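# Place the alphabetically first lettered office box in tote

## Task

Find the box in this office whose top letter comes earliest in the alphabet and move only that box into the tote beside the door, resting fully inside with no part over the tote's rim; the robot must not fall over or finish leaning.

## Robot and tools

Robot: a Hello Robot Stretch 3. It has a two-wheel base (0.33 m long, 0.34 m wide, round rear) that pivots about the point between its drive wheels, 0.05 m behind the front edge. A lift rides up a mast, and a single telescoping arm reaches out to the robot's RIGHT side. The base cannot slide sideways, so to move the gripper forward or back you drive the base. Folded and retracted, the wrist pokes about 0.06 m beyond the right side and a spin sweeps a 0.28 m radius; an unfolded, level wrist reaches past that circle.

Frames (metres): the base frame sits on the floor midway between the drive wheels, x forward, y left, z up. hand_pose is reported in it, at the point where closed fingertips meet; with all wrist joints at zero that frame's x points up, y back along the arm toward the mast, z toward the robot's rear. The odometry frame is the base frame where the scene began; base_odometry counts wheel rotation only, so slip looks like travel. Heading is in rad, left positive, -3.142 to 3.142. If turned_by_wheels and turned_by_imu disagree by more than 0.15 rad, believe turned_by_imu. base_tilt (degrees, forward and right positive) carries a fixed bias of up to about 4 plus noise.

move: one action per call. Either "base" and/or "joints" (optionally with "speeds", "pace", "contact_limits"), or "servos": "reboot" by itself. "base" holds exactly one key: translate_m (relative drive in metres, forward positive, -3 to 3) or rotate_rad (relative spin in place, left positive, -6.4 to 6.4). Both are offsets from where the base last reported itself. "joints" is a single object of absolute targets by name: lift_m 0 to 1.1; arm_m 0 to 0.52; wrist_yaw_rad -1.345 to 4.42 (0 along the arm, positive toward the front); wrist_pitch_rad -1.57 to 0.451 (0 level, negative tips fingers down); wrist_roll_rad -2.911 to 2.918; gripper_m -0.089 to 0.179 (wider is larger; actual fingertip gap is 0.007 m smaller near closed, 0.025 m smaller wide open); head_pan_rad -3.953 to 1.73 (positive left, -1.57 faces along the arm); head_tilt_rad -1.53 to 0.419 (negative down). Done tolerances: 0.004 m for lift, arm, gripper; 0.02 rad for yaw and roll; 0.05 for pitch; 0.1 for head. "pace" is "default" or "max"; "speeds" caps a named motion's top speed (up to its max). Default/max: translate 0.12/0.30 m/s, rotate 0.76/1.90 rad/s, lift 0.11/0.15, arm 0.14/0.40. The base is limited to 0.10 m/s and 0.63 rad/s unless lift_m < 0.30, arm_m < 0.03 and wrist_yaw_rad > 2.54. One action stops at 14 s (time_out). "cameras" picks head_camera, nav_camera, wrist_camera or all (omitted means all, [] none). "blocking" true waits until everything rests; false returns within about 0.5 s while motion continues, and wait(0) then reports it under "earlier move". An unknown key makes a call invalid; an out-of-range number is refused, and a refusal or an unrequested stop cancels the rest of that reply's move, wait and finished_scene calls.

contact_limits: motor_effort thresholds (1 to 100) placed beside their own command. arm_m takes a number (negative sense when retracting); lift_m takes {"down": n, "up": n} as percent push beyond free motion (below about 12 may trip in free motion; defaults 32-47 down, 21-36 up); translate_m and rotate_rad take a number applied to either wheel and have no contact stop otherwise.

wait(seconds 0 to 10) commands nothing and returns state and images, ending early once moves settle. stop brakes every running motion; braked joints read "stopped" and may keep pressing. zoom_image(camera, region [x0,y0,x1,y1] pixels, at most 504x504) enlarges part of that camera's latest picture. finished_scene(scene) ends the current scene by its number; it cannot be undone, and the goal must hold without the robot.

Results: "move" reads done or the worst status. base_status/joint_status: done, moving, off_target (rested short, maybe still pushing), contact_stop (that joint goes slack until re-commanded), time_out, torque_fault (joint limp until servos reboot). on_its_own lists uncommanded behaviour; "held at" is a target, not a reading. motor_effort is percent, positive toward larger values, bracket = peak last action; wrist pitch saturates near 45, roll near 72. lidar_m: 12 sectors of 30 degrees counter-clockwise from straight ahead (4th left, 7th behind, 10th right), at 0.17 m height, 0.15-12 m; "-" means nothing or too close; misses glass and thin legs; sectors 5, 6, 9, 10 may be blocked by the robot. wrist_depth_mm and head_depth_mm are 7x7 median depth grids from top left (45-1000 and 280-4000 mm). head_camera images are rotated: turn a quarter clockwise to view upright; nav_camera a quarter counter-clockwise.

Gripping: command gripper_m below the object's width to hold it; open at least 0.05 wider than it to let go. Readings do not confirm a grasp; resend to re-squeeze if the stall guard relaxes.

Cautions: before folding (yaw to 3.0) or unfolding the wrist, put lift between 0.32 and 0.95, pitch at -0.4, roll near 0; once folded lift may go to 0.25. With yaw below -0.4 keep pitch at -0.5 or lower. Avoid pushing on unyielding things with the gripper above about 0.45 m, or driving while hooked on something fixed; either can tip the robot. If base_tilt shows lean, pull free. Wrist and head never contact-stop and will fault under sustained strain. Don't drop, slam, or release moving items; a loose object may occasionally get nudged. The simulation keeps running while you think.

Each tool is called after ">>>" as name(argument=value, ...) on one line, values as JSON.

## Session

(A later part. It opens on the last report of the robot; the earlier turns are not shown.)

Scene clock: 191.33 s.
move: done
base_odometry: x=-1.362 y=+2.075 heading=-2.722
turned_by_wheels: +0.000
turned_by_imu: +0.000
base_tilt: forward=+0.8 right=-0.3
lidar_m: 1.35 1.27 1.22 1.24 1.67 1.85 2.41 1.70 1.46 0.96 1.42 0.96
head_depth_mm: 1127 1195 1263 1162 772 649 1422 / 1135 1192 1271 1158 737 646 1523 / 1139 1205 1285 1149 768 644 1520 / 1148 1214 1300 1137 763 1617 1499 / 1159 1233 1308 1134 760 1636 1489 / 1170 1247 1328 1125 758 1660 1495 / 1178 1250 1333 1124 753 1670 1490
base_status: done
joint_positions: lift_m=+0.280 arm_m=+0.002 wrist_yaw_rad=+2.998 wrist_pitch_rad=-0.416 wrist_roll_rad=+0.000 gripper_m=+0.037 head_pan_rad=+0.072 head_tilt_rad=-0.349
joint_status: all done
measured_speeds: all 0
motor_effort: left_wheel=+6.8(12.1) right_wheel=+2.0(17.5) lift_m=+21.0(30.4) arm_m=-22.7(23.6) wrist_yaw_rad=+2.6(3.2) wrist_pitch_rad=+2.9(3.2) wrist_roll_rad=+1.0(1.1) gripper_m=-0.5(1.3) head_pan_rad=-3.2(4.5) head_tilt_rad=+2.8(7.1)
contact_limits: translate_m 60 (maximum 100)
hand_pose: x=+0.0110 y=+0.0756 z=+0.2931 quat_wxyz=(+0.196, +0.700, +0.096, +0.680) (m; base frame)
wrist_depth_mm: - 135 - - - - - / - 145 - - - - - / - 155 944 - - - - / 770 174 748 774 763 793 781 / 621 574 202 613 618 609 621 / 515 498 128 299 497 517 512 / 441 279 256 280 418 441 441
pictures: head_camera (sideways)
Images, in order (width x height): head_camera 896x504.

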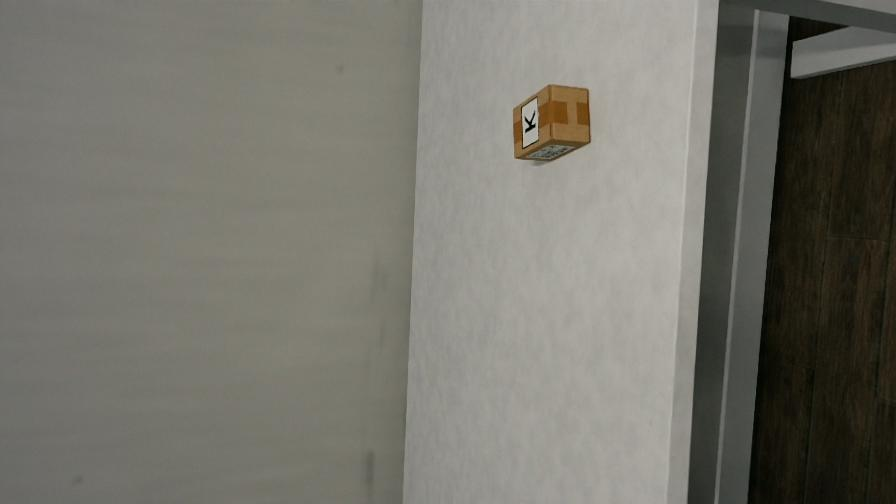

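>>> move(joints={"head_pan_rad": 0.6}, pace="max", cameras=["head_camera"])

>>> zoom_image(camera="head_camera", region=[400, 100, 600, 300])

Scene clock: 195.07 s.
move: done
base_odometry: x=-1.362 y=+2.075 heading=-2.722
turned_by_wheels: +0.000
turned_by_imu: +0.001
base_tilt: forward=+1.0 right=-0.2
lidar_m: 1.35 1.27 1.22 1.24 1.68 1.84 2.41 1.70 1.46 0.96 1.42 0.96
head_depth_mm: 1183 1246 1296 1163 776 627 1511 / 1251 1313 1408 1150 770 1632 1509 / 1337 1407 1500 1148 765 1760 1498 / 1425 1503 1583 1063 765 1826 1514 / 1494 1594 1683 1129 840 1696 1492 / 1546 1671 1746 1127 1351 1777 1449 / 1664 1794 1838 1122 2008 1738 1495
base_status: not commanded
joint_positions: lift_m=+0.280 arm_m=+0.002 wrist_yaw_rad=+2.998 wrist_pitch_rad=-0.416 wrist_roll_rad=+0.000 gripper_m=+0.037 head_pan_rad=+0.605 head_tilt_rad=-0.349
joint_status: all done
measured_speeds: all 0
motor_effort: left_wheel=+6.7(6.9) right_wheel=+1.9(2.3) lift_m=+20.4(21.0) arm_m=-22.8(23.3) wrist_yaw_rad=+2.5(2.9) wrist_pitch_rad=+2.8(3.2) wrist_roll_rad=+0.8(1.1) gripper_m=-0.2(1.5) head_pan_rad=+2.4(4.6) head_tilt_rad=+0.9(3.3)
contact_limits: translate_m 60 (maximum 100)
hand_pose: x=+0.0110 y=+0.0756 z=+0.2931 quat_wxyz=(+0.196, +0.700, +0.096, +0.680) (m; base frame)
wrist_depth_mm: - 135 - - - - - / - 146 - - - - - / - 156 952 - - - - / 763 173 736 759 787 772 775 / 616 574 202 608 619 628 619 / 516 498 128 302 496 515 511 / 435 279 255 282 422 446 440
pictures: head_camera (sideways)
Images, in order (width x height): head_camera 896x504.

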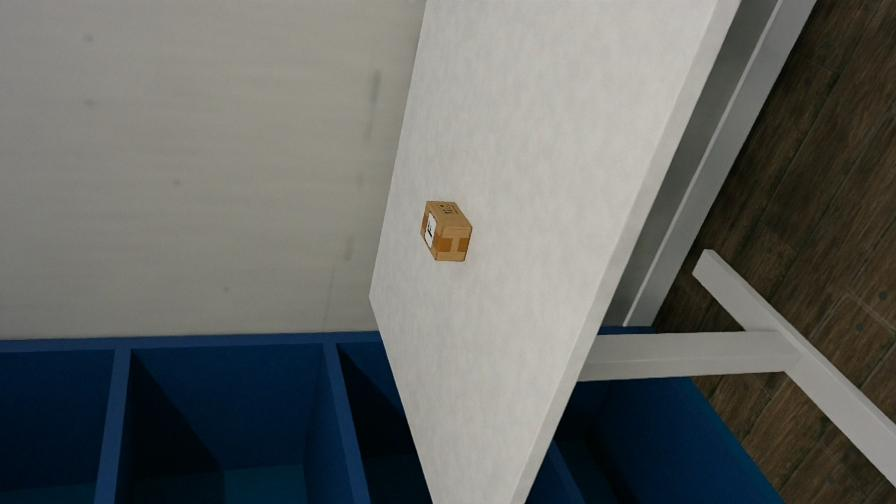

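Scaled by 2.520 from the camera's 896x504 image, which has a finer 1280x720 frame.

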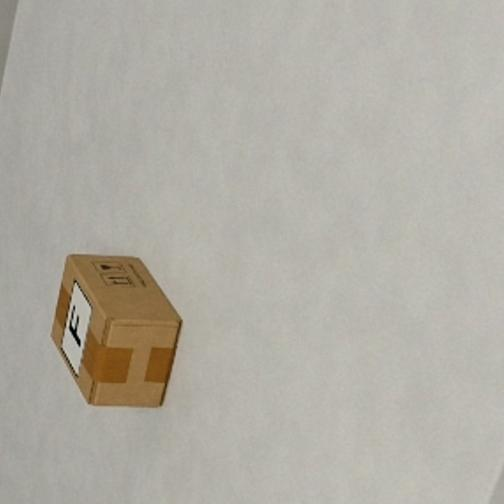

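>>> zoom_image(camera="head_camera", region=[415, 200, 475, 260])

Scaled by 8.400 from the camera's 896x504 image, which has a finer 1280x720 frame.

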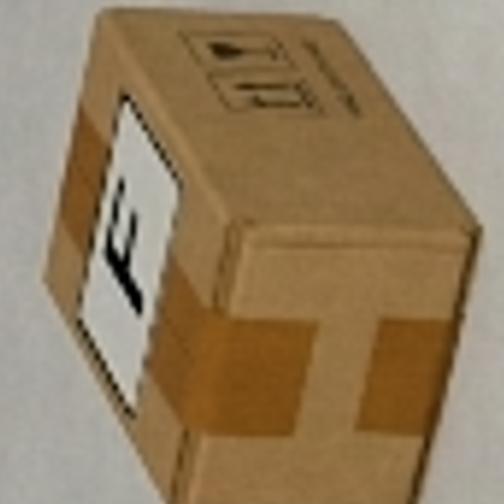

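>>> move(base={"rotate_rad": 0.605}, joints={"head_pan_rad": -1.57, "head_tilt_rad": -0.5}, pace="max", cameras=[])

>>> move(base={"translate_m": -0.327}, pace="max", contact_limits={"translate_m": 60}, cameras=[])

>>> move(base={"rotate_rad": -0.605}, joints={"lift_m": 0.93}, pace="max", cameras=["head_camera"])

Scene clock: 216.83 s.
move: done
base_odometry: x=-1.362 y=+2.075 heading=-2.117
turned_by_wheels: +0.605
turned_by_imu: +0.604
base_tilt: forward=+0.9 right=-0.2
lidar_m: 1.22 1.24 1.57 1.27 1.85 2.41 1.70 1.43 0.96 1.46 0.96 1.35
head_depth_mm: 1212 1290 1388 1505 1641 1608 1340 / 1283 1386 1480 1617 1756 1612 1338 / 1360 1460 1582 1727 1858 1600 1345 / 1444 1547 1699 1867 1950 1604 1337 / 1527 1674 1832 2036 1979 1608 1330 / 1594 1708 1853 2009 1988 1590 1331 / 1466 1555 1651 803 1863 1595 1345
base_status: done
joint_positions: lift_m=+0.280 arm_m=+0.002 wrist_yaw_rad=+2.998 wrist_pitch_rad=-0.416 wrist_roll_rad=+0.000 gripper_m=+0.037 head_pan_rad=-1.586 head_tilt_rad=-0.499
joint_status: all done
measured_speeds: translate_m=+0.000 rotate_rad=+0.000 lift_m=+0.000 arm_m=+0.000 wrist_yaw_rad=+0.000 wrist_pitch_rad=+0.000 wrist_roll_rad=+0.000 head_pan_rad=+0.024 head_tilt_rad=+0.000
motor_effort: left_wheel=-7.3(16.1) right_wheel=+8.3(17.0) lift_m=+23.6(23.7) arm_m=-22.3(23.6) wrist_yaw_rad=+2.4(3.2) wrist_pitch_rad=+2.5(3.1) wrist_roll_rad=+1.2(1.2) gripper_m=-0.2(1.1) head_pan_rad=+2.7(4.9) head_tilt_rad=-3.2(4.6)
hand_pose: x=+0.0110 y=+0.0756 z=+0.2931 quat_wxyz=(+0.196, +0.700, +0.096, +0.680) (m; base frame)
wrist_depth_mm: - 135 - - - - - / - 146 - - - - - / - 155 940 - - - 952 / 774 173 723 754 761 771 777 / 618 569 201 606 614 613 621 / 509 500 128 298 496 512 507 / 444 279 254 282 416 442 439
pictures: none
No camera images: "cameras" was empty.

Scene clock: 219.23 s.
move: done
base_odometry: x=-1.192 y=+2.354 heading=-2.117
turned_by_wheels: +0.000
turned_by_imu: +0.001
base_tilt: forward=+0.9 right=-0.3
lidar_m: 1.54 1.50 1.36 1.77 2.20 2.13 1.37 1.26 0.78 1.27 1.67 1.18
head_depth_mm: 1063 1135 1225 722 540 1521 1317 / 1124 1204 1293 1404 561 1613 1339 / 1191 1285 1404 1527 1671 1607 1344 / 1272 1367 1510 1640 1797 1598 1336 / 1352 1468 1624 1788 1918 1595 1341 / 1456 1587 1784 1958 1973 1601 1344 / 1572 1749 1947 2090 2004 1595 1332
base_status: done
joint_positions: lift_m=+0.280 arm_m=+0.002 wrist_yaw_rad=+2.998 wrist_pitch_rad=-0.416 wrist_roll_rad=+0.000 gripper_m=+0.037 head_pan_rad=-1.572 head_tilt_rad=-0.500
joint_status: not commanded
measured_speeds: all 0
motor_effort: left_wheel=-6.5(13.3) right_wheel=+2.8(14.3) lift_m=+27.0(27.0) arm_m=-19.9(22.1) wrist_yaw_rad=+2.5(3.1) wrist_pitch_rad=+2.7(3.1) wrist_roll_rad=+0.8(1.1) gripper_m=+0.0(1.0) head_pan_rad=+2.1(5.1) head_tilt_rad=-2.9(4.0)
contact_limits: translate_m 60 (maximum 100)
hand_pose: x=+0.0110 y=+0.0756 z=+0.2931 quat_wxyz=(+0.196, +0.700, +0.096, +0.680) (m; base frame)
wrist_depth_mm: - 134 - - - - - / - 145 - - - - - / - 156 965 - - - - / 771 174 734 759 766 776 765 / 617 567 201 614 614 619 623 / 514 493 128 298 502 516 518 / 441 280 255 281 416 443 439
pictures: none
No camera images: "cameras" was empty.

Scene clock: 224.37 s.
move: done
base_odometry: x=-1.192 y=+2.354 heading=-2.722
turned_by_wheels: -0.605
turned_by_imu: -0.603
base_tilt: forward=+0.8 right=-0.2
lidar_m: 1.18 1.54 1.50 1.37 1.38 2.24 2.14 1.37 1.28 0.78 1.25 1.65
head_depth_mm: 1022 1104 1075 721 542 1607 - / 1020 1113 1072 716 539 1609 - / 1020 1116 1072 717 538 1598 - / 1029 1113 1066 713 557 1604 - / 1032 1113 1065 710 554 1530 - / 1032 1121 1192 709 553 1586 1356 / 1031 1126 1224 1298 553 1602 1339
base_status: done
joint_positions: lift_m=+0.930 arm_m=+0.002 wrist_yaw_rad=+2.998 wrist_pitch_rad=-0.417 wrist_roll_rad=+0.000 gripper_m=+0.037 head_pan_rad=-1.570 head_tilt_rad=-0.501
joint_status: all done
measured_speeds: all 0
motor_effort: left_wheel=+9.5(15.1) right_wheel=-7.9(16.0) lift_m=+29.4(32.4) arm_m=-23.0(23.8) wrist_yaw_rad=+2.4(3.2) wrist_pitch_rad=+2.8(3.2) wrist_roll_rad=+0.8(1.2) gripper_m=-0.6(1.3) head_pan_rad=+3.1(4.4) head_tilt_rad=-0.6(3.2)
hand_pose: x=+0.0109 y=+0.0755 z=+0.9430 quat_wxyz=(+0.196, +0.700, +0.096, +0.680) (m; base frame)
wrist_depth_mm: - 135 - - - - - / - 146 - - - - - / - 156 - - - - - / - 173 - - - - - / - 199 201 - - - - / - - 127 - - - - / - - 259 - - - -
pictures: head_camera (sideways)
Images, in order (width x height): head_camera 896x504.

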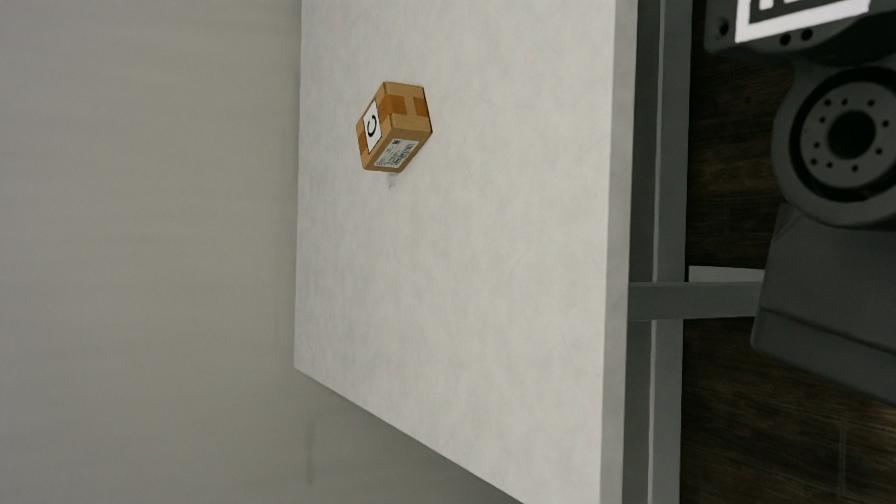

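>>> move(base={"translate_m": -0.117}, joints={"wrist_yaw_rad": 0.5, "gripper_m": 0.179, "wrist_pitch_rad": -0.4}, pace="max", cameras=[])

>>> move(joints={"lift_m": 1.044, "wrist_yaw_rad": 0.25}, pace="max", cameras=[])

>>> move(joints={"arm_m": 0.425}, pace="max", cameras=["wrist_camera"])

Scene clock: 244.33 s.
move: done
base_odometry: x=-1.085 y=+2.402 heading=-2.722
turned_by_wheels: +0.000
turned_by_imu: +0.001
base_tilt: forward=+1.1 right=-0.2
lidar_m: 1.30 1.62 1.55 1.35 1.69 2.13 2.02 1.28 1.29 0.81 0.80 1.66
head_depth_mm: 1028 1115 1077 720 541 1598 - / 1024 1113 1079 717 559 1616 - / 1029 1113 1078 714 556 1566 - / 1030 1122 1058 712 556 - - / 1035 1118 1063 712 554 - 296 / 1031 1121 1055 708 552 1478 1262 / 1037 1134 1184 706 552 1589 1247
base_status: done
joint_positions: lift_m=+0.930 arm_m=+0.002 wrist_yaw_rad=+0.503 wrist_pitch_rad=-0.417 wrist_roll_rad=+0.000 gripper_m=+0.179 head_pan_rad=-1.570 head_tilt_rad=-0.501
joint_status: all done
measured_speeds: all 0
motor_effort: left_wheel=-8.2(10.0) right_wheel=-2.1(12.9) lift_m=+27.7(28.7) arm_m=-21.0(22.1) wrist_yaw_rad=-2.2(6.1) wrist_pitch_rad=+3.0(5.5) wrist_roll_rad=+0.8(1.1) gripper_m=+0.5(94.9) head_pan_rad=+1.6(4.2) head_tilt_rad=+0.1(1.4)
hand_pose: x=+0.0868 y=-0.3435 z=+0.9430 quat_wxyz=(+0.707, +0.314, -0.633, +0.030) (m; base frame)
wrist_depth_mm: - - - - - 431 - / - - - 397 398 397 400 / - - 300 291 290 294 295 / - - - 264 230 219 219 / - - - - - 210 187 / 125 - - - - 136 114 / - - - - - - 107
pictures: none
No camera images: "cameras" was empty.

Scene clock: 245.87 s.
move: done
base_odometry: x=-1.085 y=+2.402 heading=-2.722
turned_by_wheels: +0.000
turned_by_imu: +0.000
base_tilt: forward=+1.0 right=-0.1
lidar_m: 1.30 1.62 1.54 1.35 1.69 2.12 2.02 1.28 1.29 0.81 0.80 1.66
head_depth_mm: 1024 1112 1075 - - - - / 1028 1111 1152 - - - - / 1024 1109 1073 - - - - / 1028 1123 1064 - - - 1302 / 1035 1124 1061 709 554 1507 1296 / 1036 1124 1048 707 534 1477 1269 / 1037 1129 1189 705 522 1590 1337
base_status: not commanded
joint_positions: lift_m=+1.044 arm_m=+0.002 wrist_yaw_rad=+0.253 wrist_pitch_rad=-0.417 wrist_roll_rad=+0.000 gripper_m=+0.179 head_pan_rad=-1.570 head_tilt_rad=-0.501
joint_status: all done
measured_speeds: all 0
motor_effort: left_wheel=-8.0(8.2) right_wheel=-2.2(2.3) lift_m=+29.4(31.7) arm_m=-20.7(21.3) wrist_yaw_rad=-1.5(6.6) wrist_pitch_rad=+3.1(3.2) wrist_roll_rad=+0.9(1.2) gripper_m=-0.2(1.5) head_pan_rad=+2.1(4.2) head_tilt_rad=+1.1(1.9)
hand_pose: x=+0.0347 y=-0.3642 z=+1.0570 quat_wxyz=(+0.705, +0.233, -0.667, -0.058) (m; base frame)
wrist_depth_mm: - - - - - - - / - - - - - - - / - - - - 494 - - / - 406 391 391 410 404 415 / - 343 340 345 346 358 347 / 125 310 309 297 286 277 123 / - - - - - 269 107
pictures: none
No camera images: "cameras" was empty.

Scene clock: 248.20 s.
move: done
base_odometry: x=-1.085 y=+2.402 heading=-2.722
turned_by_wheels: +0.000
turned_by_imu: +0.000
base_tilt: forward=+1.1 right=-0.1
lidar_m: 1.30 1.62 1.55 1.35 1.70 2.13 2.02 1.28 1.28 0.81 0.80 1.66
head_depth_mm: 1023 378 1073 720 541 1611 1334 / 1015 464 999 716 556 1611 1334 / 1026 488 557 715 556 1611 1328 / 1037 1101 989 712 555 1615 1331 / 1034 1118 987 709 554 1555 1309 / 1035 1126 1052 708 552 1471 1282 / 1034 1129 1187 706 551 1581 1329
base_status: not commanded
joint_positions: lift_m=+1.044 arm_m=+0.425 wrist_yaw_rad=+0.253 wrist_pitch_rad=-0.417 wrist_roll_rad=+0.000 gripper_m=+0.179 head_pan_rad=-1.570 head_tilt_rad=-0.501
joint_status: all done
measured_speeds: all 0
motor_effort: left_wheel=-7.5(8.2) right_wheel=-2.0(2.5) lift_m=+24.6(29.0) arm_m=+21.0(26.4) wrist_yaw_rad=-1.7(2.3) wrist_pitch_rad=+2.9(3.2) wrist_roll_rad=+0.8(1.1) gripper_m=-0.4(1.1) head_pan_rad=+3.4(4.2) head_tilt_rad=+1.3(2.2)
hand_pose: x=+0.0346 y=-0.7874 z=+1.0569 quat_wxyz=(+0.705, +0.233, -0.667, -0.058) (m; base frame)
wrist_depth_mm: - - - - - - - / - - - - - - - / - - - - - - - / - 398 386 405 402 405 409 / 339 336 340 340 341 355 341 / 116 266 282 285 286 274 123 / 228 235 244 191 241 236 107
pictures: wrist_camera
Images, in order (width x height): wrist_camera 644x364.

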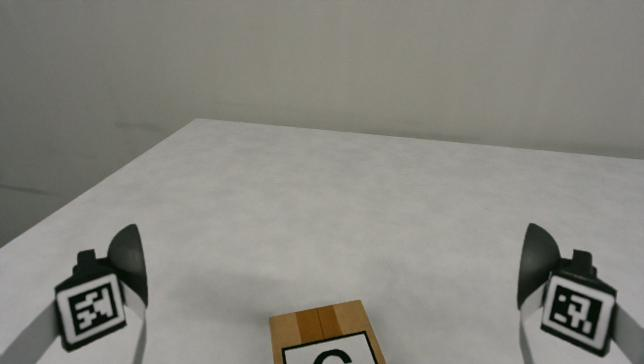

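>>> move(base={"translate_m": -0.057}, joints={"arm_m": 0.388, "wrist_yaw_rad": 0.45}, cameras=["wrist_camera"])

Scene clock: 267.13 s.
move: done
base_odometry: x=-1.033 y=+2.425 heading=-2.722
turned_by_wheels: +0.000
turned_by_imu: +0.001
base_tilt: forward=+1.0 right=-0.1
lidar_m: 1.35 1.66 1.57 1.34 1.66 2.06 1.96 1.24 1.29 1.23 0.81 1.66
head_depth_mm: 1030 368 1005 721 561 1614 1347 / 1022 433 937 717 559 1593 1340 / 1036 454 492 715 556 1594 1336 / 1032 1083 797 714 557 1598 1332 / 1035 1125 992 714 554 1585 1336 / 1036 1135 1050 709 551 1130 1243 / 1042 1126 1052 704 552 1589 1331
base_status: done
joint_positions: lift_m=+1.044 arm_m=+0.388 wrist_yaw_rad=+0.447 wrist_pitch_rad=-0.417 wrist_roll_rad=+0.000 gripper_m=+0.179 head_pan_rad=-1.570 head_tilt_rad=-0.501
joint_status: all done
measured_speeds: all 0
motor_effort: left_wheel=-9.1(11.6) right_wheel=-2.5(7.6) lift_m=+24.2(24.2) arm_m=-21.3(24.6) wrist_yaw_rad=+3.2(4.6) wrist_pitch_rad=+3.0(3.3) wrist_roll_rad=+0.7(1.1) gripper_m=-0.6(1.4) head_pan_rad=+2.3(3.3) head_tilt_rad=+3.0(3.9)
hand_pose: x=+0.0755 y=-0.7355 z=+1.0569 quat_wxyz=(+0.707, +0.296, -0.642, +0.010) (m; base frame)
wrist_depth_mm: - - - - - - - / - - - - - - - / - - - - - - - / - 404 389 407 407 410 414 / 341 339 339 340 339 359 344 / 116 264 285 228 285 275 122 / 229 236 242 190 237 238 107
pictures: wrist_camera
Images, in order (width x height): wrist_camera 644x364.

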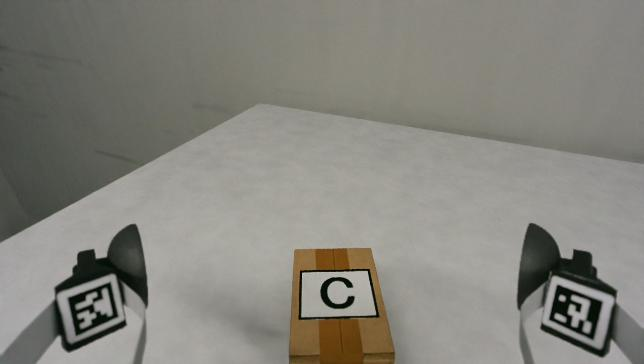

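>>> move(joints={"lift_m": 0.984}, contact_limits={"lift_m": {"down": 13}}, cameras=[])

>>> move(joints={"gripper_m": 0.03}, cameras=["wrist_camera"])

>>> move(joints={"lift_m": 1.06}, cameras=["wrist_camera"])

Scene clock: 272.80 s.
move: done
base_odometry: x=-1.033 y=+2.425 heading=-2.722
turned_by_wheels: +0.000
turned_by_imu: +0.001
base_tilt: forward=+1.0 right=-0.1
lidar_m: 1.35 1.67 1.57 1.34 1.65 2.06 1.96 1.24 1.29 1.23 0.81 1.66
head_depth_mm: 1027 1105 375 688 540 1615 1352 / 1022 1081 473 717 560 1599 1342 / 1036 1103 484 654 557 1607 1332 / 1037 1117 573 682 557 1604 1340 / 1036 1126 1066 710 555 1608 1337 / 1040 1126 1057 711 553 1136 1242 / 1042 1130 1052 709 552 1596 1332
base_status: not commanded
joint_positions: lift_m=+0.984 arm_m=+0.388 wrist_yaw_rad=+0.447 wrist_pitch_rad=-0.417 wrist_roll_rad=+0.000 gripper_m=+0.179 head_pan_rad=-1.570 head_tilt_rad=-0.500
joint_status: all done
measured_speeds: all 0
motor_effort: left_wheel=-9.3(9.5) right_wheel=-3.1(3.1) lift_m=+21.7(28.1) arm_m=-8.9(13.2) wrist_yaw_rad=+3.7(3.9) wrist_pitch_rad=+3.1(3.3) wrist_roll_rad=+0.9(1.1) gripper_m=+0.1(1.2) head_pan_rad=+1.2(3.0) head_tilt_rad=+2.1(3.9)
contact_limits: lift_m down 13 (down: maximum 72; up: maximum 65)
hand_pose: x=+0.0755 y=-0.7355 z=+0.9969 quat_wxyz=(+0.707, +0.296, -0.642, +0.010) (m; base frame)
wrist_depth_mm: - - - - - - - / - - - - - - - / - 393 392 398 397 399 396 / 330 313 314 318 317 318 318 / 251 251 252 177 244 265 253 / 125 127 209 154 198 204 122 / 170 174 180 170 174 181 107
pictures: none
No camera images: "cameras" was empty.

Scene clock: 274.83 s.
move: done
base_odometry: x=-1.033 y=+2.425 heading=-2.722
turned_by_wheels: +0.000
turned_by_imu: +0.000
base_tilt: forward=+1.1 right=-0.2
lidar_m: 1.36 1.66 1.57 1.35 1.66 2.07 1.96 1.24 1.29 1.23 0.82 1.66
head_depth_mm: 1028 1099 376 690 541 1605 1349 / 1032 1078 474 716 560 1603 1346 / 1034 1103 485 656 559 1611 1336 / 1029 1116 574 682 554 1596 1326 / 1041 1126 1054 714 557 1602 1333 / 1037 1128 1056 709 554 1134 1245 / 1035 1130 1056 707 552 1589 1336
base_status: not commanded
joint_positions: lift_m=+0.984 arm_m=+0.388 wrist_yaw_rad=+0.447 wrist_pitch_rad=-0.417 wrist_roll_rad=+0.000 gripper_m=+0.031 head_pan_rad=-1.570 head_tilt_rad=-0.500
joint_status: all done
measured_speeds: all 0
motor_effort: left_wheel=-9.1(9.6) right_wheel=-2.7(3.1) lift_m=+25.0(25.1) arm_m=-3.5(9.2) wrist_yaw_rad=+3.4(4.0) wrist_pitch_rad=+2.9(3.3) wrist_roll_rad=+0.8(1.1) gripper_m=-11.0(94.7) head_pan_rad=+1.8(2.7) head_tilt_rad=+2.8(4.0)
contact_limits: lift_m down 13 (down: maximum 72; up: maximum 65)
hand_pose: x=+0.0755 y=-0.7355 z=+0.9968 quat_wxyz=(+0.707, +0.296, -0.642, +0.010) (m; base frame)
wrist_depth_mm: - - - - - - - / - - - - - - - / - 391 392 395 392 395 396 / 330 314 315 222 316 317 317 / 249 250 252 178 234 253 252 / 210 209 129 157 129 211 212 / 179 179 174 171 175 181 180
pictures: wrist_camera
Images, in order (width x height): wrist_camera 644x364.

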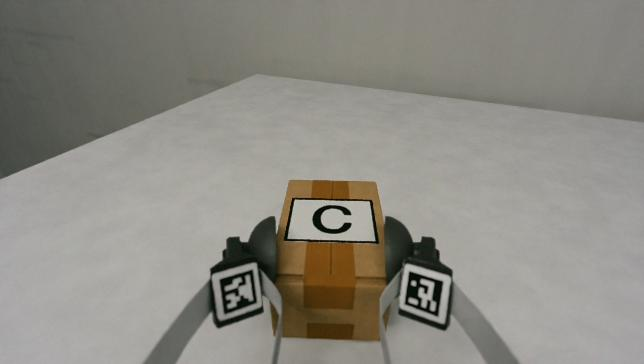

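Scene clock: 276.37 s.
move: done
base_odometry: x=-1.033 y=+2.425 heading=-2.722
turned_by_wheels: +0.000
turned_by_imu: +0.000
base_tilt: forward=+1.1 right=-0.1
lidar_m: 1.36 1.66 1.57 1.34 1.65 2.07 1.96 1.24 1.29 1.23 0.81 1.66
head_depth_mm: 1006 439 1082 722 542 1610 1327 / 998 433 1000 719 559 1606 1341 / 1018 445 516 716 557 1605 1337 / 1036 1081 716 716 556 1599 1339 / 1038 1122 987 714 553 1614 1327 / 1038 1123 1054 709 552 1132 1245 / 1039 1131 1050 708 552 1579 1330
base_status: not commanded
joint_positions: lift_m=+1.060 arm_m=+0.388 wrist_yaw_rad=+0.447 wrist_pitch_rad=-0.424 wrist_roll_rad=+0.000 gripper_m=+0.031 head_pan_rad=-1.570 head_tilt_rad=-0.500
joint_status: all done
measured_speeds: all 0
motor_effort: left_wheel=-9.0(9.3) right_wheel=-2.8(3.0) lift_m=+30.9(33.0) arm_m=+0.7(3.2) wrist_yaw_rad=+3.7(3.7) wrist_pitch_rad=+4.5(4.5) wrist_roll_rad=+0.8(1.0) gripper_m=-11.3(13.3) head_pan_rad=+1.7(2.5) head_tilt_rad=+3.3(3.7)
hand_pose: x=+0.0751 y=-0.7347 z=+1.0713 quat_wxyz=(+0.707, +0.298, -0.641, +0.008) (m; base frame)
wrist_depth_mm: - - - - - - - / - - - - - - - / - - - - - - - / - - - 225 - - 418 / 375 356 361 182 334 361 361 / 300 300 129 156 128 300 303 / 258 256 252 169 250 257 257
pictures: wrist_camera
Images, in order (width x height): wrist_camera 644x364.

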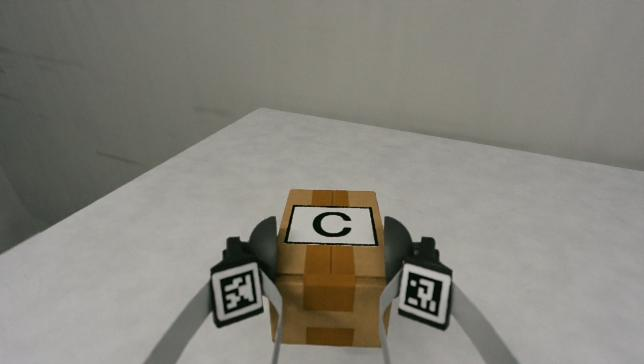

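>>> move(base={"rotate_rad": 2.476}, joints={"arm_m": 0.0, "head_pan_rad": -0.05, "head_tilt_rad": -0.55}, speeds={"arm_m": 0.32, "rotate_rad": 0.63}, blocking=false, cameras=[])

>>> wait(seconds=1.6, cameras=[])

>>> move(joints={"lift_m": 0.28, "wrist_yaw_rad": 2.65}, speeds={"lift_m": 0.15}, cameras=["wrist_camera"])

>>> move(base={"translate_m": 1.92}, pace="max", contact_limits={"translate_m": 60}, cameras=[])

>>> move(base={"rotate_rad": -0.949}, pace="max", cameras=["head_camera"])

Scene clock: 314.87 s.
move: moving
base_odometry: x=-1.033 y=+2.425 heading=-2.623
turned_by_wheels: +0.100
turned_by_imu: +0.100
base_tilt: forward=+1.3 right=+0.2
lidar_m: 1.35 1.66 1.57 1.34 1.89 2.00 1.96 1.24 1.26 0.81 0.82 1.83
head_depth_mm: 1293 1391 1478 664 1681 1546 1318 / 1433 1518 1661 1728 1830 1537 1314 / 1588 1713 1852 2016 1896 1549 1308 / 1779 1933 2127 2272 1905 1538 1298 / 1778 1937 2150 2285 1913 1536 1296 / 1699 1833 1993 2198 1889 1533 1299 / 1586 1693 1841 2033 1889 1496 1302
base_status: rotate_rad moving
joint_positions: lift_m=+1.060 arm_m=+0.370 wrist_yaw_rad=+0.447 wrist_pitch_rad=-0.424 wrist_roll_rad=+0.000 gripper_m=+0.031 head_pan_rad=-0.684 head_tilt_rad=-0.543
joint_status: arm_m moving; head_pan_rad moving; head_tilt_rad moving
joint sent to its limit — arm_m, lower limit.
measured_speeds: translate_m=+0.000 rotate_rad=+0.378 lift_m=+0.000 arm_m=-0.070 wrist_yaw_rad=+0.000 wrist_pitch_rad=+0.000 wrist_roll_rad=+0.000 head_pan_rad=+3.070 head_tilt_rad=+0.000
motor_effort: left_wheel=-14.9(15.2) right_wheel=+13.6(13.8) lift_m=+30.4(31.1) arm_m=-23.1(24.3) wrist_yaw_rad=+3.5(4.0) wrist_pitch_rad=+4.1(4.3) wrist_roll_rad=+0.8(1.2) gripper_m=-11.0(11.9) head_pan_rad=+3.9(5.3) head_tilt_rad=-3.3(6.0)
hand_pose: x=+0.0751 y=-0.7163 z=+1.0713 quat_wxyz=(+0.707, +0.298, -0.641, +0.008) (m; base frame)
wrist_depth_mm: - - - - - - - / - - - - - - - / - - - - - - - / - - 408 226 - - - / - 355 357 182 335 361 361 / 300 300 129 156 129 304 302 / 256 257 252 169 251 259 258
pictures: none
No camera images: "cameras" was empty.

Scene clock: 316.47 s.
earlier move: moving
base_odometry: x=-1.033 y=+2.425 heading=-1.652
turned_by_wheels: +0.970
turned_by_imu: +0.967
base_tilt: forward=+1.3 right=+0.5
lidar_m: 1.57 1.34 1.66 2.06 1.97 1.24 1.29 1.23 0.81 1.68 1.35 1.67
head_depth_mm: 2000 1789 2066 2193 1903 1536 1303 / 2005 2032 2200 2302 1834 1537 1304 / 1911 2055 2149 2289 1909 1537 1299 / 1360 1493 1653 1874 1889 1545 1297 / 1566 1629 1816 2027 1810 1547 1292 / 1617 1670 1867 2045 1801 1525 1291 / 1560 1538 1782 1634 1783 1527 1281
base_status: rotate_rad moving
joint_positions: lift_m=+1.060 arm_m=+0.104 wrist_yaw_rad=+0.447 wrist_pitch_rad=-0.424 wrist_roll_rad=+0.000 gripper_m=+0.031 head_pan_rad=-0.033 head_tilt_rad=-0.548
joint_status: arm_m moving; the others done
joint sent to its limit — arm_m, lower limit.
measured_speeds: translate_m=+0.000 rotate_rad=+0.630 lift_m=+0.000 arm_m=-0.172 wrist_yaw_rad=+0.000 wrist_pitch_rad=+0.000 wrist_roll_rad=+0.000 head_pan_rad=-0.024 head_tilt_rad=+0.000
motor_effort: left_wheel=-12.7(15.2) right_wheel=+12.4(15.4) lift_m=+28.1(31.1) arm_m=-22.8(25.2) wrist_yaw_rad=+3.0(4.0) wrist_pitch_rad=+4.3(4.6) wrist_roll_rad=+0.9(1.2) gripper_m=-11.0(12.2) head_pan_rad=-3.4(5.3) head_tilt_rad=-3.1(6.0)
hand_pose: x=+0.0752 y=-0.4507 z=+1.0713 quat_wxyz=(+0.707, +0.299, -0.641, +0.008) (m; base frame)
wrist_depth_mm: - - - - - - - / - - - - - - - / - - - - - - - / - - - - - - - / - - - 183 - - - / - - 129 156 128 - - / - - - 169 - - -
wait: 1.60 s; no rest
pictures: none
No camera images: "cameras" was empty.

Scene clock: 322.70 s.
move: done
base_odometry: x=-1.033 y=+2.425 heading=-0.247
turned_by_wheels: +1.405
turned_by_imu: +1.403
base_tilt: forward=+1.0 right=+0.0
lidar_m: 1.65 1.96 1.97 1.24 1.23 0.82 1.47 1.36 1.80 1.57 1.34 1.34
head_depth_mm: 1426 1564 1807 2043 1820 1526 1298 / 2672 2776 1737 1939 1898 1541 1298 / 2465 2667 2958 2449 1893 1537 1295 / 2235 2449 2662 2441 1857 1540 1306 / 2089 2278 2497 2414 1874 1528 1296 / 1962 2102 2282 2368 1850 1530 1294 / 1805 1947 2091 2239 1861 1531 1300
base_status: done
joint_positions: lift_m=+0.280 arm_m=+0.002 wrist_yaw_rad=+2.647 wrist_pitch_rad=-0.425 wrist_roll_rad=+0.000 gripper_m=+0.031 head_pan_rad=-0.050 head_tilt_rad=-0.550
joint_status: all done
measured_speeds: all 0
motor_effort: left_wheel=-11.2(13.0) right_wheel=+9.5(14.1) lift_m=+21.6(26.6) arm_m=-23.3(26.2) wrist_yaw_rad=+3.4(6.7) wrist_pitch_rad=+4.4(4.9) wrist_roll_rad=+0.8(1.1) gripper_m=-10.5(12.4) head_pan_rad=-3.9(4.7) head_tilt_rad=-1.8(4.4)
hand_pose: x=+0.0849 y=+0.0499 z=+0.2911 quat_wxyz=(+0.314, +0.706, -0.024, +0.634) (m; base frame)
wrist_depth_mm: - - - - - - - / - - - - - - - / - - - - - - - / 747 746 743 768 754 756 753 / 607 614 604 181 566 603 605 / 215 531 129 157 128 513 510 / 193 450 269 169 427 426 441
pictures: wrist_camera
Images, in order (width x height): wrist_camera 644x364.

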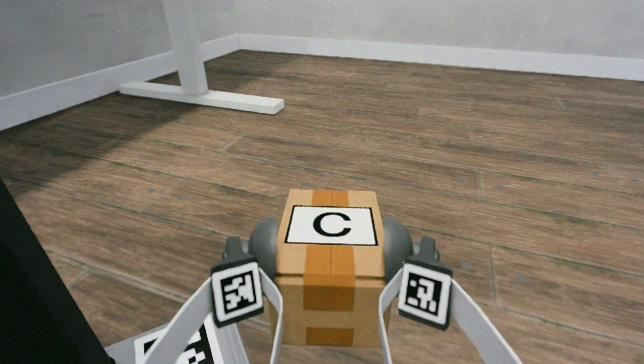

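Scene clock: 330.53 s.
move: done
base_odometry: x=+0.828 y=+1.956 heading=-0.247
turned_by_wheels: +0.000
turned_by_imu: -0.001
base_tilt: forward=+1.0 right=+0.1
lidar_m: 0.62 0.55 0.55 0.66 1.21 2.09 2.63 2.74 0.41 0.49 2.25 1.03
head_depth_mm: 800 902 1037 1207 1442 1546 1293 / 721 808 913 1054 1245 1454 1296 / 658 732 816 929 1062 1270 1293 / 607 663 734 826 937 1082 1228 / 562 611 671 744 833 942 1089 / 522 565 616 676 749 840 953 / 490 526 569 622 681 755 853
base_status: done
joint_positions: lift_m=+0.280 arm_m=+0.002 wrist_yaw_rad=+2.647 wrist_pitch_rad=-0.425 wrist_roll_rad=+0.000 gripper_m=+0.031 head_pan_rad=-0.050 head_tilt_rad=-0.551
joint_status: not commanded
measured_speeds: all 0
motor_effort: left_wheel=+5.6(15.7) right_wheel=+2.6(15.2) lift_m=+30.1(31.2) arm_m=-20.0(23.1) wrist_yaw_rad=+3.0(3.7) wrist_pitch_rad=+4.6(4.9) wrist_roll_rad=+0.8(1.1) gripper_m=-11.4(12.3) head_pan_rad=-2.6(4.5) head_tilt_rad=+1.7(3.1)
contact_limits: translate_m 60 (maximum 100)
hand_pose: x=+0.0848 y=+0.0499 z=+0.2910 quat_wxyz=(+0.314, +0.706, -0.024, +0.634) (m; base frame)
wrist_depth_mm: - - - 539 491 453 427 / - - - - 529 485 457 / 889 - - - 557 529 485 / 758 746 721 224 - 553 515 / 612 607 606 182 182 586 - / 215 529 128 155 129 507 511 / 193 452 270 169 427 427 441
pictures: none
No camera images: "cameras" was empty.

Scene clock: 332.23 s.
move: done
base_odometry: x=+0.828 y=+1.956 heading=-1.195
turned_by_wheels: -0.949
turned_by_imu: -0.945
base_tilt: forward=+0.9 right=-0.1
lidar_m: 2.25 0.89 0.60 0.55 0.56 0.71 1.55 2.09 2.66 0.41 0.41 0.52
head_depth_mm: 1986 2185 2391 2448 1887 1555 1306 / 1957 2146 2381 2404 1880 1528 1311 / 1954 2146 2376 2440 1891 1530 1300 / 1941 2122 2371 2425 1865 1540 1296 / 1921 2102 2320 2437 1877 1529 1296 / 1902 2094 2273 2422 1858 1527 1288 / 1891 2065 2252 2289 1857 1523 1289
base_status: done
joint_positions: lift_m=+0.280 arm_m=+0.002 wrist_yaw_rad=+2.647 wrist_pitch_rad=-0.425 wrist_roll_rad=+0.000 gripper_m=+0.031 head_pan_rad=-0.050 head_tilt_rad=-0.551
joint_status: not commanded
measured_speeds: all 0
motor_effort: left_wheel=+9.5(18.2) right_wheel=-9.8(15.5) lift_m=+29.6(30.4) arm_m=-22.6(23.5) wrist_yaw_rad=+2.7(3.7) wrist_pitch_rad=+4.8(4.9) wrist_roll_rad=+0.8(1.2) gripper_m=-10.7(12.1) head_pan_rad=-2.3(3.7) head_tilt_rad=+2.0(2.1)
hand_pose: x=+0.0848 y=+0.0499 z=+0.2910 quat_wxyz=(+0.314, +0.706, -0.024, +0.634) (m; base frame)
wrist_depth_mm: 435 488 545 - - - - / 459 523 - - - - - / 483 538 - - 958 - - / 522 - - 747 752 759 767 / - 590 601 182 570 608 619 / 214 525 129 156 128 510 500 / 193 450 271 170 429 423 435
pictures: head_camera (sideways)
Images, in order (width x height): head_camera 896x504.

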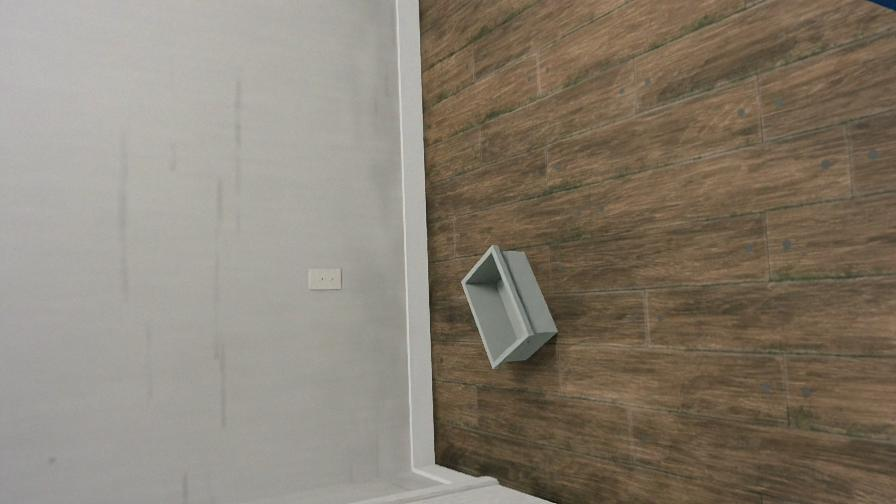

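>>> move(base={"translate_m": 1.32}, joints={"head_pan_rad": -1.57, "head_tilt_rad": -0.75}, pace="max", contact_limits={"translate_m": 60}, cameras=[])

>>> move(base={"rotate_rad": 2.133}, joints={"lift_m": 0.42}, cameras=["head_camera"])

Scene clock: 362.07 s.
move: done
base_odometry: x=+1.313 y=+0.728 heading=-1.195
turned_by_wheels: +0.000
turned_by_imu: +0.000
base_tilt: forward=+1.0 right=-0.1
lidar_m: 0.95 0.96 0.73 0.68 0.69 0.90 1.94 0.83 1.01 2.17 1.52 1.02
head_depth_mm: 2204 2222 2175 1879 1569 1350 1180 / 2706 2757 2324 1871 1556 1331 1179 / 2759 2916 2343 1878 1566 1339 1181 / 2736 2973 2300 1873 1573 1345 1184 / 2617 2815 2343 1870 1569 1338 1179 / 2700 2910 2320 1863 1565 1339 1179 / 2647 2842 2311 1853 1562 1352 1183
base_status: done
joint_positions: lift_m=+0.280 arm_m=+0.002 wrist_yaw_rad=+2.647 wrist_pitch_rad=-0.426 wrist_roll_rad=+0.000 gripper_m=+0.031 head_pan_rad=-1.570 head_tilt_rad=-0.750
joint_status: all done
measured_speeds: all 0
motor_effort: left_wheel=+1.7(17.4) right_wheel=+3.0(12.0) lift_m=+27.4(29.1) arm_m=-13.3(19.8) wrist_yaw_rad=+3.0(3.5) wrist_pitch_rad=+4.3(5.0) wrist_roll_rad=+0.8(1.2) gripper_m=-11.3(12.3) head_pan_rad=+4.1(5.4) head_tilt_rad=-4.2(5.6)
contact_limits: translate_m 60 (maximum 100)
hand_pose: x=+0.0847 y=+0.0499 z=+0.2910 quat_wxyz=(+0.314, +0.706, -0.024, +0.634) (m; base frame)
wrist_depth_mm: - - - 820 - - - / - - - 863 - - - / - - - 912 - 904 - / - 692 744 749 801 741 715 / 602 606 606 181 154 - 581 / 212 530 129 156 126 489 509 / 193 441 270 169 413 379 423
pictures: none
No camera images: "cameras" was empty.

Scene clock: 366.53 s.
move: done
base_odometry: x=+1.313 y=+0.728 heading=+0.937
turned_by_wheels: +2.132
turned_by_imu: +2.126
base_tilt: forward=+0.9 right=-0.2
lidar_m: 0.69 0.91 2.03 0.83 1.02 2.29 1.49 1.01 0.95 0.96 0.72 0.68
head_depth_mm: 816 903 1014 1160 1360 1337 1184 / 854 944 1072 1236 1441 1341 1161 / 895 1005 1142 1326 1497 1339 1151 / 940 1063 1215 1437 1571 1341 1158 / 984 1122 1278 1494 1561 1347 1165 / 944 1029 1145 1280 1427 1342 1180 / 838 908 953 1046 1170 1288 1177
base_status: done
joint_positions: lift_m=+0.420 arm_m=+0.002 wrist_yaw_rad=+2.647 wrist_pitch_rad=-0.426 wrist_roll_rad=+0.000 gripper_m=+0.031 head_pan_rad=-1.570 head_tilt_rad=-0.750
joint_status: all done
measured_speeds: all 0
motor_effort: left_wheel=-10.1(14.5) right_wheel=+10.9(14.7) lift_m=+30.1(32.3) arm_m=-23.5(23.9) wrist_yaw_rad=+2.6(3.7) wrist_pitch_rad=+4.6(5.0) wrist_roll_rad=+0.8(1.1) gripper_m=-11.7(12.3) head_pan_rad=+2.2(3.9) head_tilt_rad=-3.1(5.3)
hand_pose: x=+0.0847 y=+0.0499 z=+0.4309 quat_wxyz=(+0.314, +0.706, -0.024, +0.634) (m; base frame)
wrist_depth_mm: - 709 - - - - - / - 783 - - - - - / - 827 - - - - - / - 910 - - - - - / 815 815 807 182 744 818 - / 212 699 129 156 128 678 679 / 193 578 561 170 569 562 590
pictures: head_camera (sideways)
Images, in order (width x height): head_camera 896x504.

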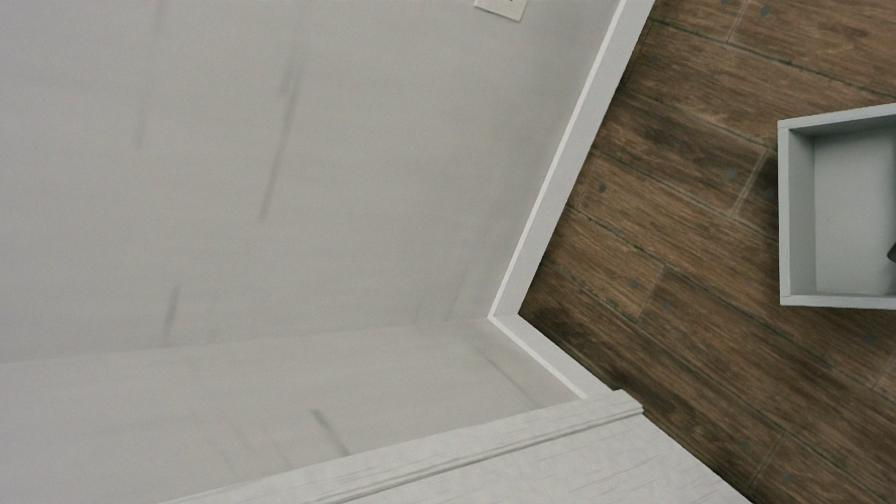

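>>> move(joints={"wrist_yaw_rad": 0.0, "arm_m": 0.048}, cameras=[])

>>> move(joints={"wrist_pitch_rad": -0.75, "lift_m": 0.24}, cameras=["wrist_camera", "head_camera"])

Scene clock: 380.90 s.
move: done
base_odometry: x=+1.313 y=+0.728 heading=+0.937
turned_by_wheels: +0.000
turned_by_imu: +0.001
base_tilt: forward=+1.0 right=-0.1
lidar_m: 0.69 0.91 2.03 0.83 1.02 2.29 1.49 1.01 0.95 0.96 0.72 0.68
head_depth_mm: 819 902 1012 1153 1348 1343 1183 / 851 948 1074 1247 1447 1354 1158 / 896 1003 1145 1324 1500 1344 1137 / 942 1057 1222 1436 1565 1347 1117 / 989 1116 1284 1492 1569 1347 1160 / 948 1030 1143 1278 1422 1346 1176 / 842 909 957 1051 1167 1293 1187
base_status: not commanded
joint_positions: lift_m=+0.420 arm_m=+0.048 wrist_yaw_rad=+0.003 wrist_pitch_rad=-0.426 wrist_roll_rad=+0.000 gripper_m=+0.031 head_pan_rad=-1.570 head_tilt_rad=-0.750
joint_status: all done
measured_speeds: all 0
motor_effort: left_wheel=-9.9(10.1) right_wheel=+10.5(11.1) lift_m=+25.6(27.7) arm_m=+23.3(26.2) wrist_yaw_rad=-2.0(7.2) wrist_pitch_rad=+4.4(4.9) wrist_roll_rad=+0.8(1.1) gripper_m=-11.6(12.4) head_pan_rad=+2.7(3.6) head_tilt_rad=-2.7(4.9)
hand_pose: x=-0.0208 y=-0.4164 z=+0.4309 quat_wxyz=(+0.692, +0.151, -0.690, -0.149) (m; base frame)
wrist_depth_mm: 458 540 - - - - - / 473 - - - - 562 533 / 518 - - - - - - / - 589 913 225 - - - / - 629 793 182 158 - - / 567 670 129 156 128 682 665 / 557 573 565 169 570 561 582
pictures: none
No camera images: "cameras" was empty.

Scene clock: 383.37 s.
move: done
base_odometry: x=+1.313 y=+0.728 heading=+0.937
turned_by_wheels: +0.000
turned_by_imu: +0.000
base_tilt: forward=+0.9 right=+0.0
lidar_m: 0.69 0.91 2.03 0.83 1.02 2.29 1.49 1.01 0.95 0.33 0.72 0.68
head_depth_mm: 816 900 1011 1159 1345 1349 1191 / 853 952 1075 1233 1446 1347 1166 / 898 1002 1142 1319 1486 1346 1143 / 943 1059 1222 1434 1571 1330 1135 / 989 1113 1277 1488 1565 1352 1161 / 952 1038 1137 1272 1408 1340 1186 / 841 906 955 1053 1178 1296 1182
base_status: not commanded
joint_positions: lift_m=+0.240 arm_m=+0.048 wrist_yaw_rad=+0.003 wrist_pitch_rad=-0.767 wrist_roll_rad=+0.000 gripper_m=+0.031 head_pan_rad=-1.570 head_tilt_rad=-0.750
joint_status: all done
measured_speeds: all 0
motor_effort: left_wheel=-9.7(10.2) right_wheel=+10.4(10.8) lift_m=+21.7(23.9) arm_m=+21.9(23.5) wrist_yaw_rad=-2.3(2.9) wrist_pitch_rad=+3.1(5.7) wrist_roll_rad=+0.8(1.1) gripper_m=-11.2(12.4) head_pan_rad=+2.0(4.0) head_tilt_rad=-2.7(4.4)
hand_pose: x=-0.0210 y=-0.3606 z=+0.1835 quat_wxyz=(+0.656, +0.266, -0.655, -0.264) (m; base frame)
wrist_depth_mm: 478 618 680 648 625 - - / 491 562 565 563 564 566 539 / 483 491 493 485 486 482 492 / 427 423 297 290 313 338 422 / 382 368 322 181 173 - 380 / 344 343 128 156 127 - 341 / 311 306 - 167 - - 310
pictures: head_camera (sideways), wrist_camera
Images, in order (width x height): head_camera 896x504, wrist_camera 644x364.

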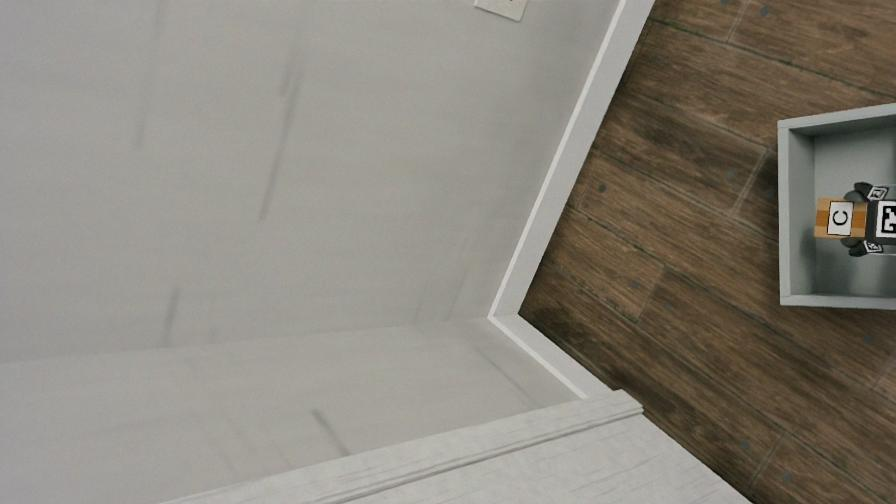

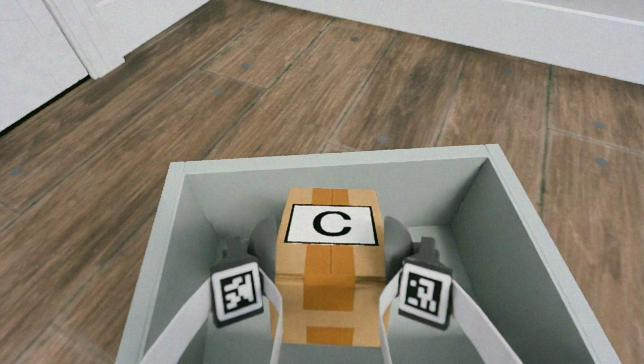

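>>> move(joints={"lift_m": 0.15}, cameras=[])

>>> move(joints={"lift_m": 0.088}, speeds={"lift_m": 0.05}, contact_limits={"lift_m": {"down": 13}}, cameras=["wrist_camera"])

Scene clock: 390.53 s.
move: done
base_odometry: x=+1.313 y=+0.728 heading=+0.937
turned_by_wheels: +0.000
turned_by_imu: +0.001
base_tilt: forward=+1.0 right=-0.2
lidar_m: 0.69 0.91 2.03 0.83 1.02 2.29 1.49 1.01 0.95 0.96 0.72 0.68
head_depth_mm: 813 904 1011 1155 1357 1355 1179 / 858 948 1073 1230 1454 1343 1160 / 895 997 1144 1329 1505 1343 1156 / 938 1063 1214 1430 1546 1348 1156 / 991 1116 1281 1494 1562 1348 1165 / 947 1042 1144 1278 1435 1330 1179 / 842 906 961 1049 1179 1295 1184
base_status: not commanded
joint_positions: lift_m=+0.150 arm_m=+0.048 wrist_yaw_rad=+0.003 wrist_pitch_rad=-0.768 wrist_roll_rad=+0.000 gripper_m=+0.031 head_pan_rad=-1.570 head_tilt_rad=-0.750
joint_status: all done
measured_speeds: all 0
motor_effort: left_wheel=-9.8(10.0) right_wheel=+10.2(10.9) lift_m=+21.4(24.1) arm_m=+18.5(19.8) wrist_yaw_rad=-2.5(2.6) wrist_pitch_rad=+3.3(3.3) wrist_roll_rad=+0.9(1.0) gripper_m=-11.0(12.3) head_pan_rad=+1.1(3.7) head_tilt_rad=-3.3(4.2)
hand_pose: x=-0.0210 y=-0.3606 z=+0.0934 quat_wxyz=(+0.656, +0.266, -0.655, -0.264) (m; base frame)
wrist_depth_mm: 469 493 497 489 499 503 475 / 416 416 226 228 235 233 415 / 358 226 244 257 261 265 357 / 317 - 285 284 295 - - / 146 - - 181 152 - - / - - 129 156 126 - - / - - - 167 161 110 117
pictures: none
No camera images: "cameras" was empty.

Scene clock: 392.13 s.
move: contact_stop
base_odometry: x=+1.313 y=+0.728 heading=+0.937
turned_by_wheels: +0.000
turned_by_imu: +0.000
base_tilt: forward=+1.0 right=-0.1
lidar_m: 0.69 0.91 2.02 0.83 1.02 2.29 1.49 1.01 0.95 0.97 0.72 0.68
head_depth_mm: 814 905 1013 1161 1355 1348 1180 / 854 951 1075 1245 1457 1347 1161 / 892 998 1146 1324 1504 1347 1148 / 938 1061 1219 1434 1555 1329 1127 / 989 1116 1287 1494 1566 1351 1156 / 952 1037 1141 1274 1422 1329 1183 / 842 907 960 1049 1176 1294 1181
base_status: not commanded
joint_positions: lift_m=+0.101 arm_m=+0.048 wrist_yaw_rad=+0.005 wrist_pitch_rad=-0.703 wrist_roll_rad=-0.023 gripper_m=+0.031 head_pan_rad=-1.570 head_tilt_rad=-0.750
joint_status: lift_m contact_stop (moved -0.049 of -0.062)
measured_speeds: all 0
on_its_own: lift_m is slack since a contact_stop (your +0.088 is given up)
motor_effort: left_wheel=-7.8(10.0) right_wheel=+7.6(10.8) lift_m=+25.0(25.1) arm_m=+17.7(18.7) wrist_yaw_rad=-4.5(4.7) wrist_pitch_rad=-8.5(22.2) wrist_roll_rad=+8.4(10.1) gripper_m=-10.7(12.2) head_pan_rad=+2.0(3.5) head_tilt_rad=-3.1(4.0)
contact_limits: lift_m down 13 (down: maximum 72; up: maximum 65)
hand_pose: x=-0.0206 y=-0.3728 z=+0.0557 quat_wxyz=(+0.672, +0.248, -0.655, -0.239) (m; base frame)
wrist_depth_mm: 157 161 163 169 173 175 173 / - 180 189 191 194 197 194 / - 212 221 219 231 236 - / - - - 185 - - - / - - - 168 153 - - / - - 130 158 129 - - / - - 181 185 187 186 189
pictures: wrist_camera
Images, in order (width x height): wrist_camera 644x364.

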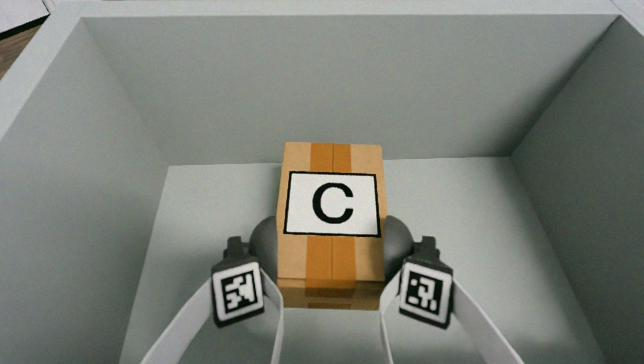

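>>> move(joints={"gripper_m": 0.115}, cameras=[])

>>> move(joints={"lift_m": 0.26}, cameras=["wrist_camera"])

Scene clock: 396.27 s.
move: done
base_odometry: x=+1.313 y=+0.728 heading=+0.937
turned_by_wheels: +0.000
turned_by_imu: +0.001
base_tilt: forward=+1.0 right=-0.2
lidar_m: 0.69 0.91 2.03 0.83 1.02 2.29 1.49 1.02 0.95 0.96 0.72 0.68
head_depth_mm: 815 901 1011 1157 1352 1336 1185 / 852 952 1072 1239 1456 1344 1155 / 895 1003 1143 1324 1499 1343 1158 / 941 1062 1225 1434 1572 1347 1160 / 990 1114 1283 1497 1564 1350 1183 / 951 1034 1139 1280 1416 1354 1185 / 837 908 955 1050 1172 1298 1185
base_status: not commanded
joint_positions: lift_m=+0.101 arm_m=+0.048 wrist_yaw_rad=+0.005 wrist_pitch_rad=-0.742 wrist_roll_rad=-0.013 gripper_m=+0.115 head_pan_rad=-1.570 head_tilt_rad=-0.750
joint_status: all done
measured_speeds: all 0
on_its_own: lift_m is slack since a contact_stop (your +0.088 is given up)
motor_effort: left_wheel=-7.7(7.8) right_wheel=+8.0(8.2) lift_m=+25.5(25.9) arm_m=+13.8(15.4) wrist_yaw_rad=-3.5(4.4) wrist_pitch_rad=-2.0(9.0) wrist_roll_rad=+4.9(8.3) gripper_m=+0.6(90.9) head_pan_rad=+0.7(3.7) head_tilt_rad=-2.5(3.1)
contact_limits: lift_m down 13 (down: maximum 72; up: maximum 65)
hand_pose: x=-0.0207 y=-0.3656 z=+0.0491 quat_wxyz=(+0.664, +0.260, -0.654, -0.253) (m; base frame)
wrist_depth_mm: 429 430 452 431 436 450 444 / 151 173 179 180 182 184 185 / - 199 205 209 212 213 208 / - - 236 195 232 244 - / - - - 172 172 - - / - 122 132 154 151 121 - / - 124 183 179 183 120 186
pictures: none
No camera images: "cameras" was empty.

Scene clock: 398.53 s.
move: done
base_odometry: x=+1.313 y=+0.728 heading=+0.937
turned_by_wheels: +0.000
turned_by_imu: +0.000
base_tilt: forward=+1.0 right=+0.0
lidar_m: 0.69 0.91 2.03 0.83 1.02 2.29 1.49 1.01 0.95 0.96 0.72 0.68
head_depth_mm: 818 903 1020 1158 1344 1358 1182 / 856 951 1074 1233 1455 1354 1169 / 898 1001 1142 1317 1492 1348 1159 / 939 1058 1213 1433 1576 1340 1159 / 993 1121 1277 1493 1567 1351 1175 / 954 1035 1134 1274 1413 1344 1182 / 837 907 958 1050 1168 1289 1179
base_status: not commanded
joint_positions: lift_m=+0.260 arm_m=+0.048 wrist_yaw_rad=+0.003 wrist_pitch_rad=-0.760 wrist_roll_rad=-0.005 gripper_m=+0.115 head_pan_rad=-1.570 head_tilt_rad=-0.750
joint_status: all done
measured_speeds: all 0
motor_effort: left_wheel=-7.5(7.8) right_wheel=+7.7(8.3) lift_m=+29.5(32.0) arm_m=+12.2(14.1) wrist_yaw_rad=-2.3(4.1) wrist_pitch_rad=+1.7(2.0) wrist_roll_rad=+2.3(4.7) gripper_m=+0.9(1.1) head_pan_rad=+2.4(3.7) head_tilt_rad=-1.8(3.3)
hand_pose: x=-0.0210 y=-0.3620 z=+0.2047 quat_wxyz=(+0.659, +0.264, -0.654, -0.261) (m; base frame)
wrist_depth_mm: 505 - 690 704 - - - / 493 579 608 601 602 584 570 / 505 519 519 505 520 526 516 / 456 448 454 465 463 452 449 / 403 406 299 317 310 302 401 / 359 124 132 310 - 121 366 / 335 121 - 282 - 116 324
pictures: wrist_camera
Images, in order (width x height): wrist_camera 644x364.

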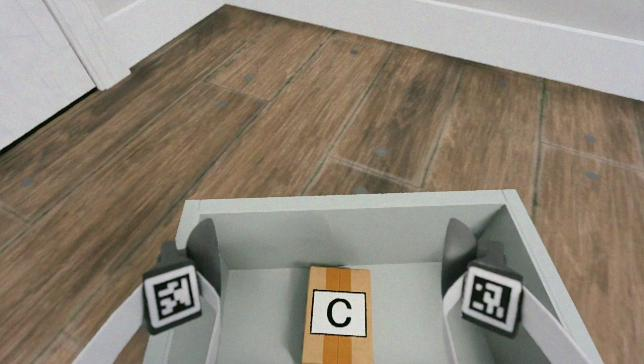

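>>> finished_scene(scene=2)

The scene is finished: the task was done.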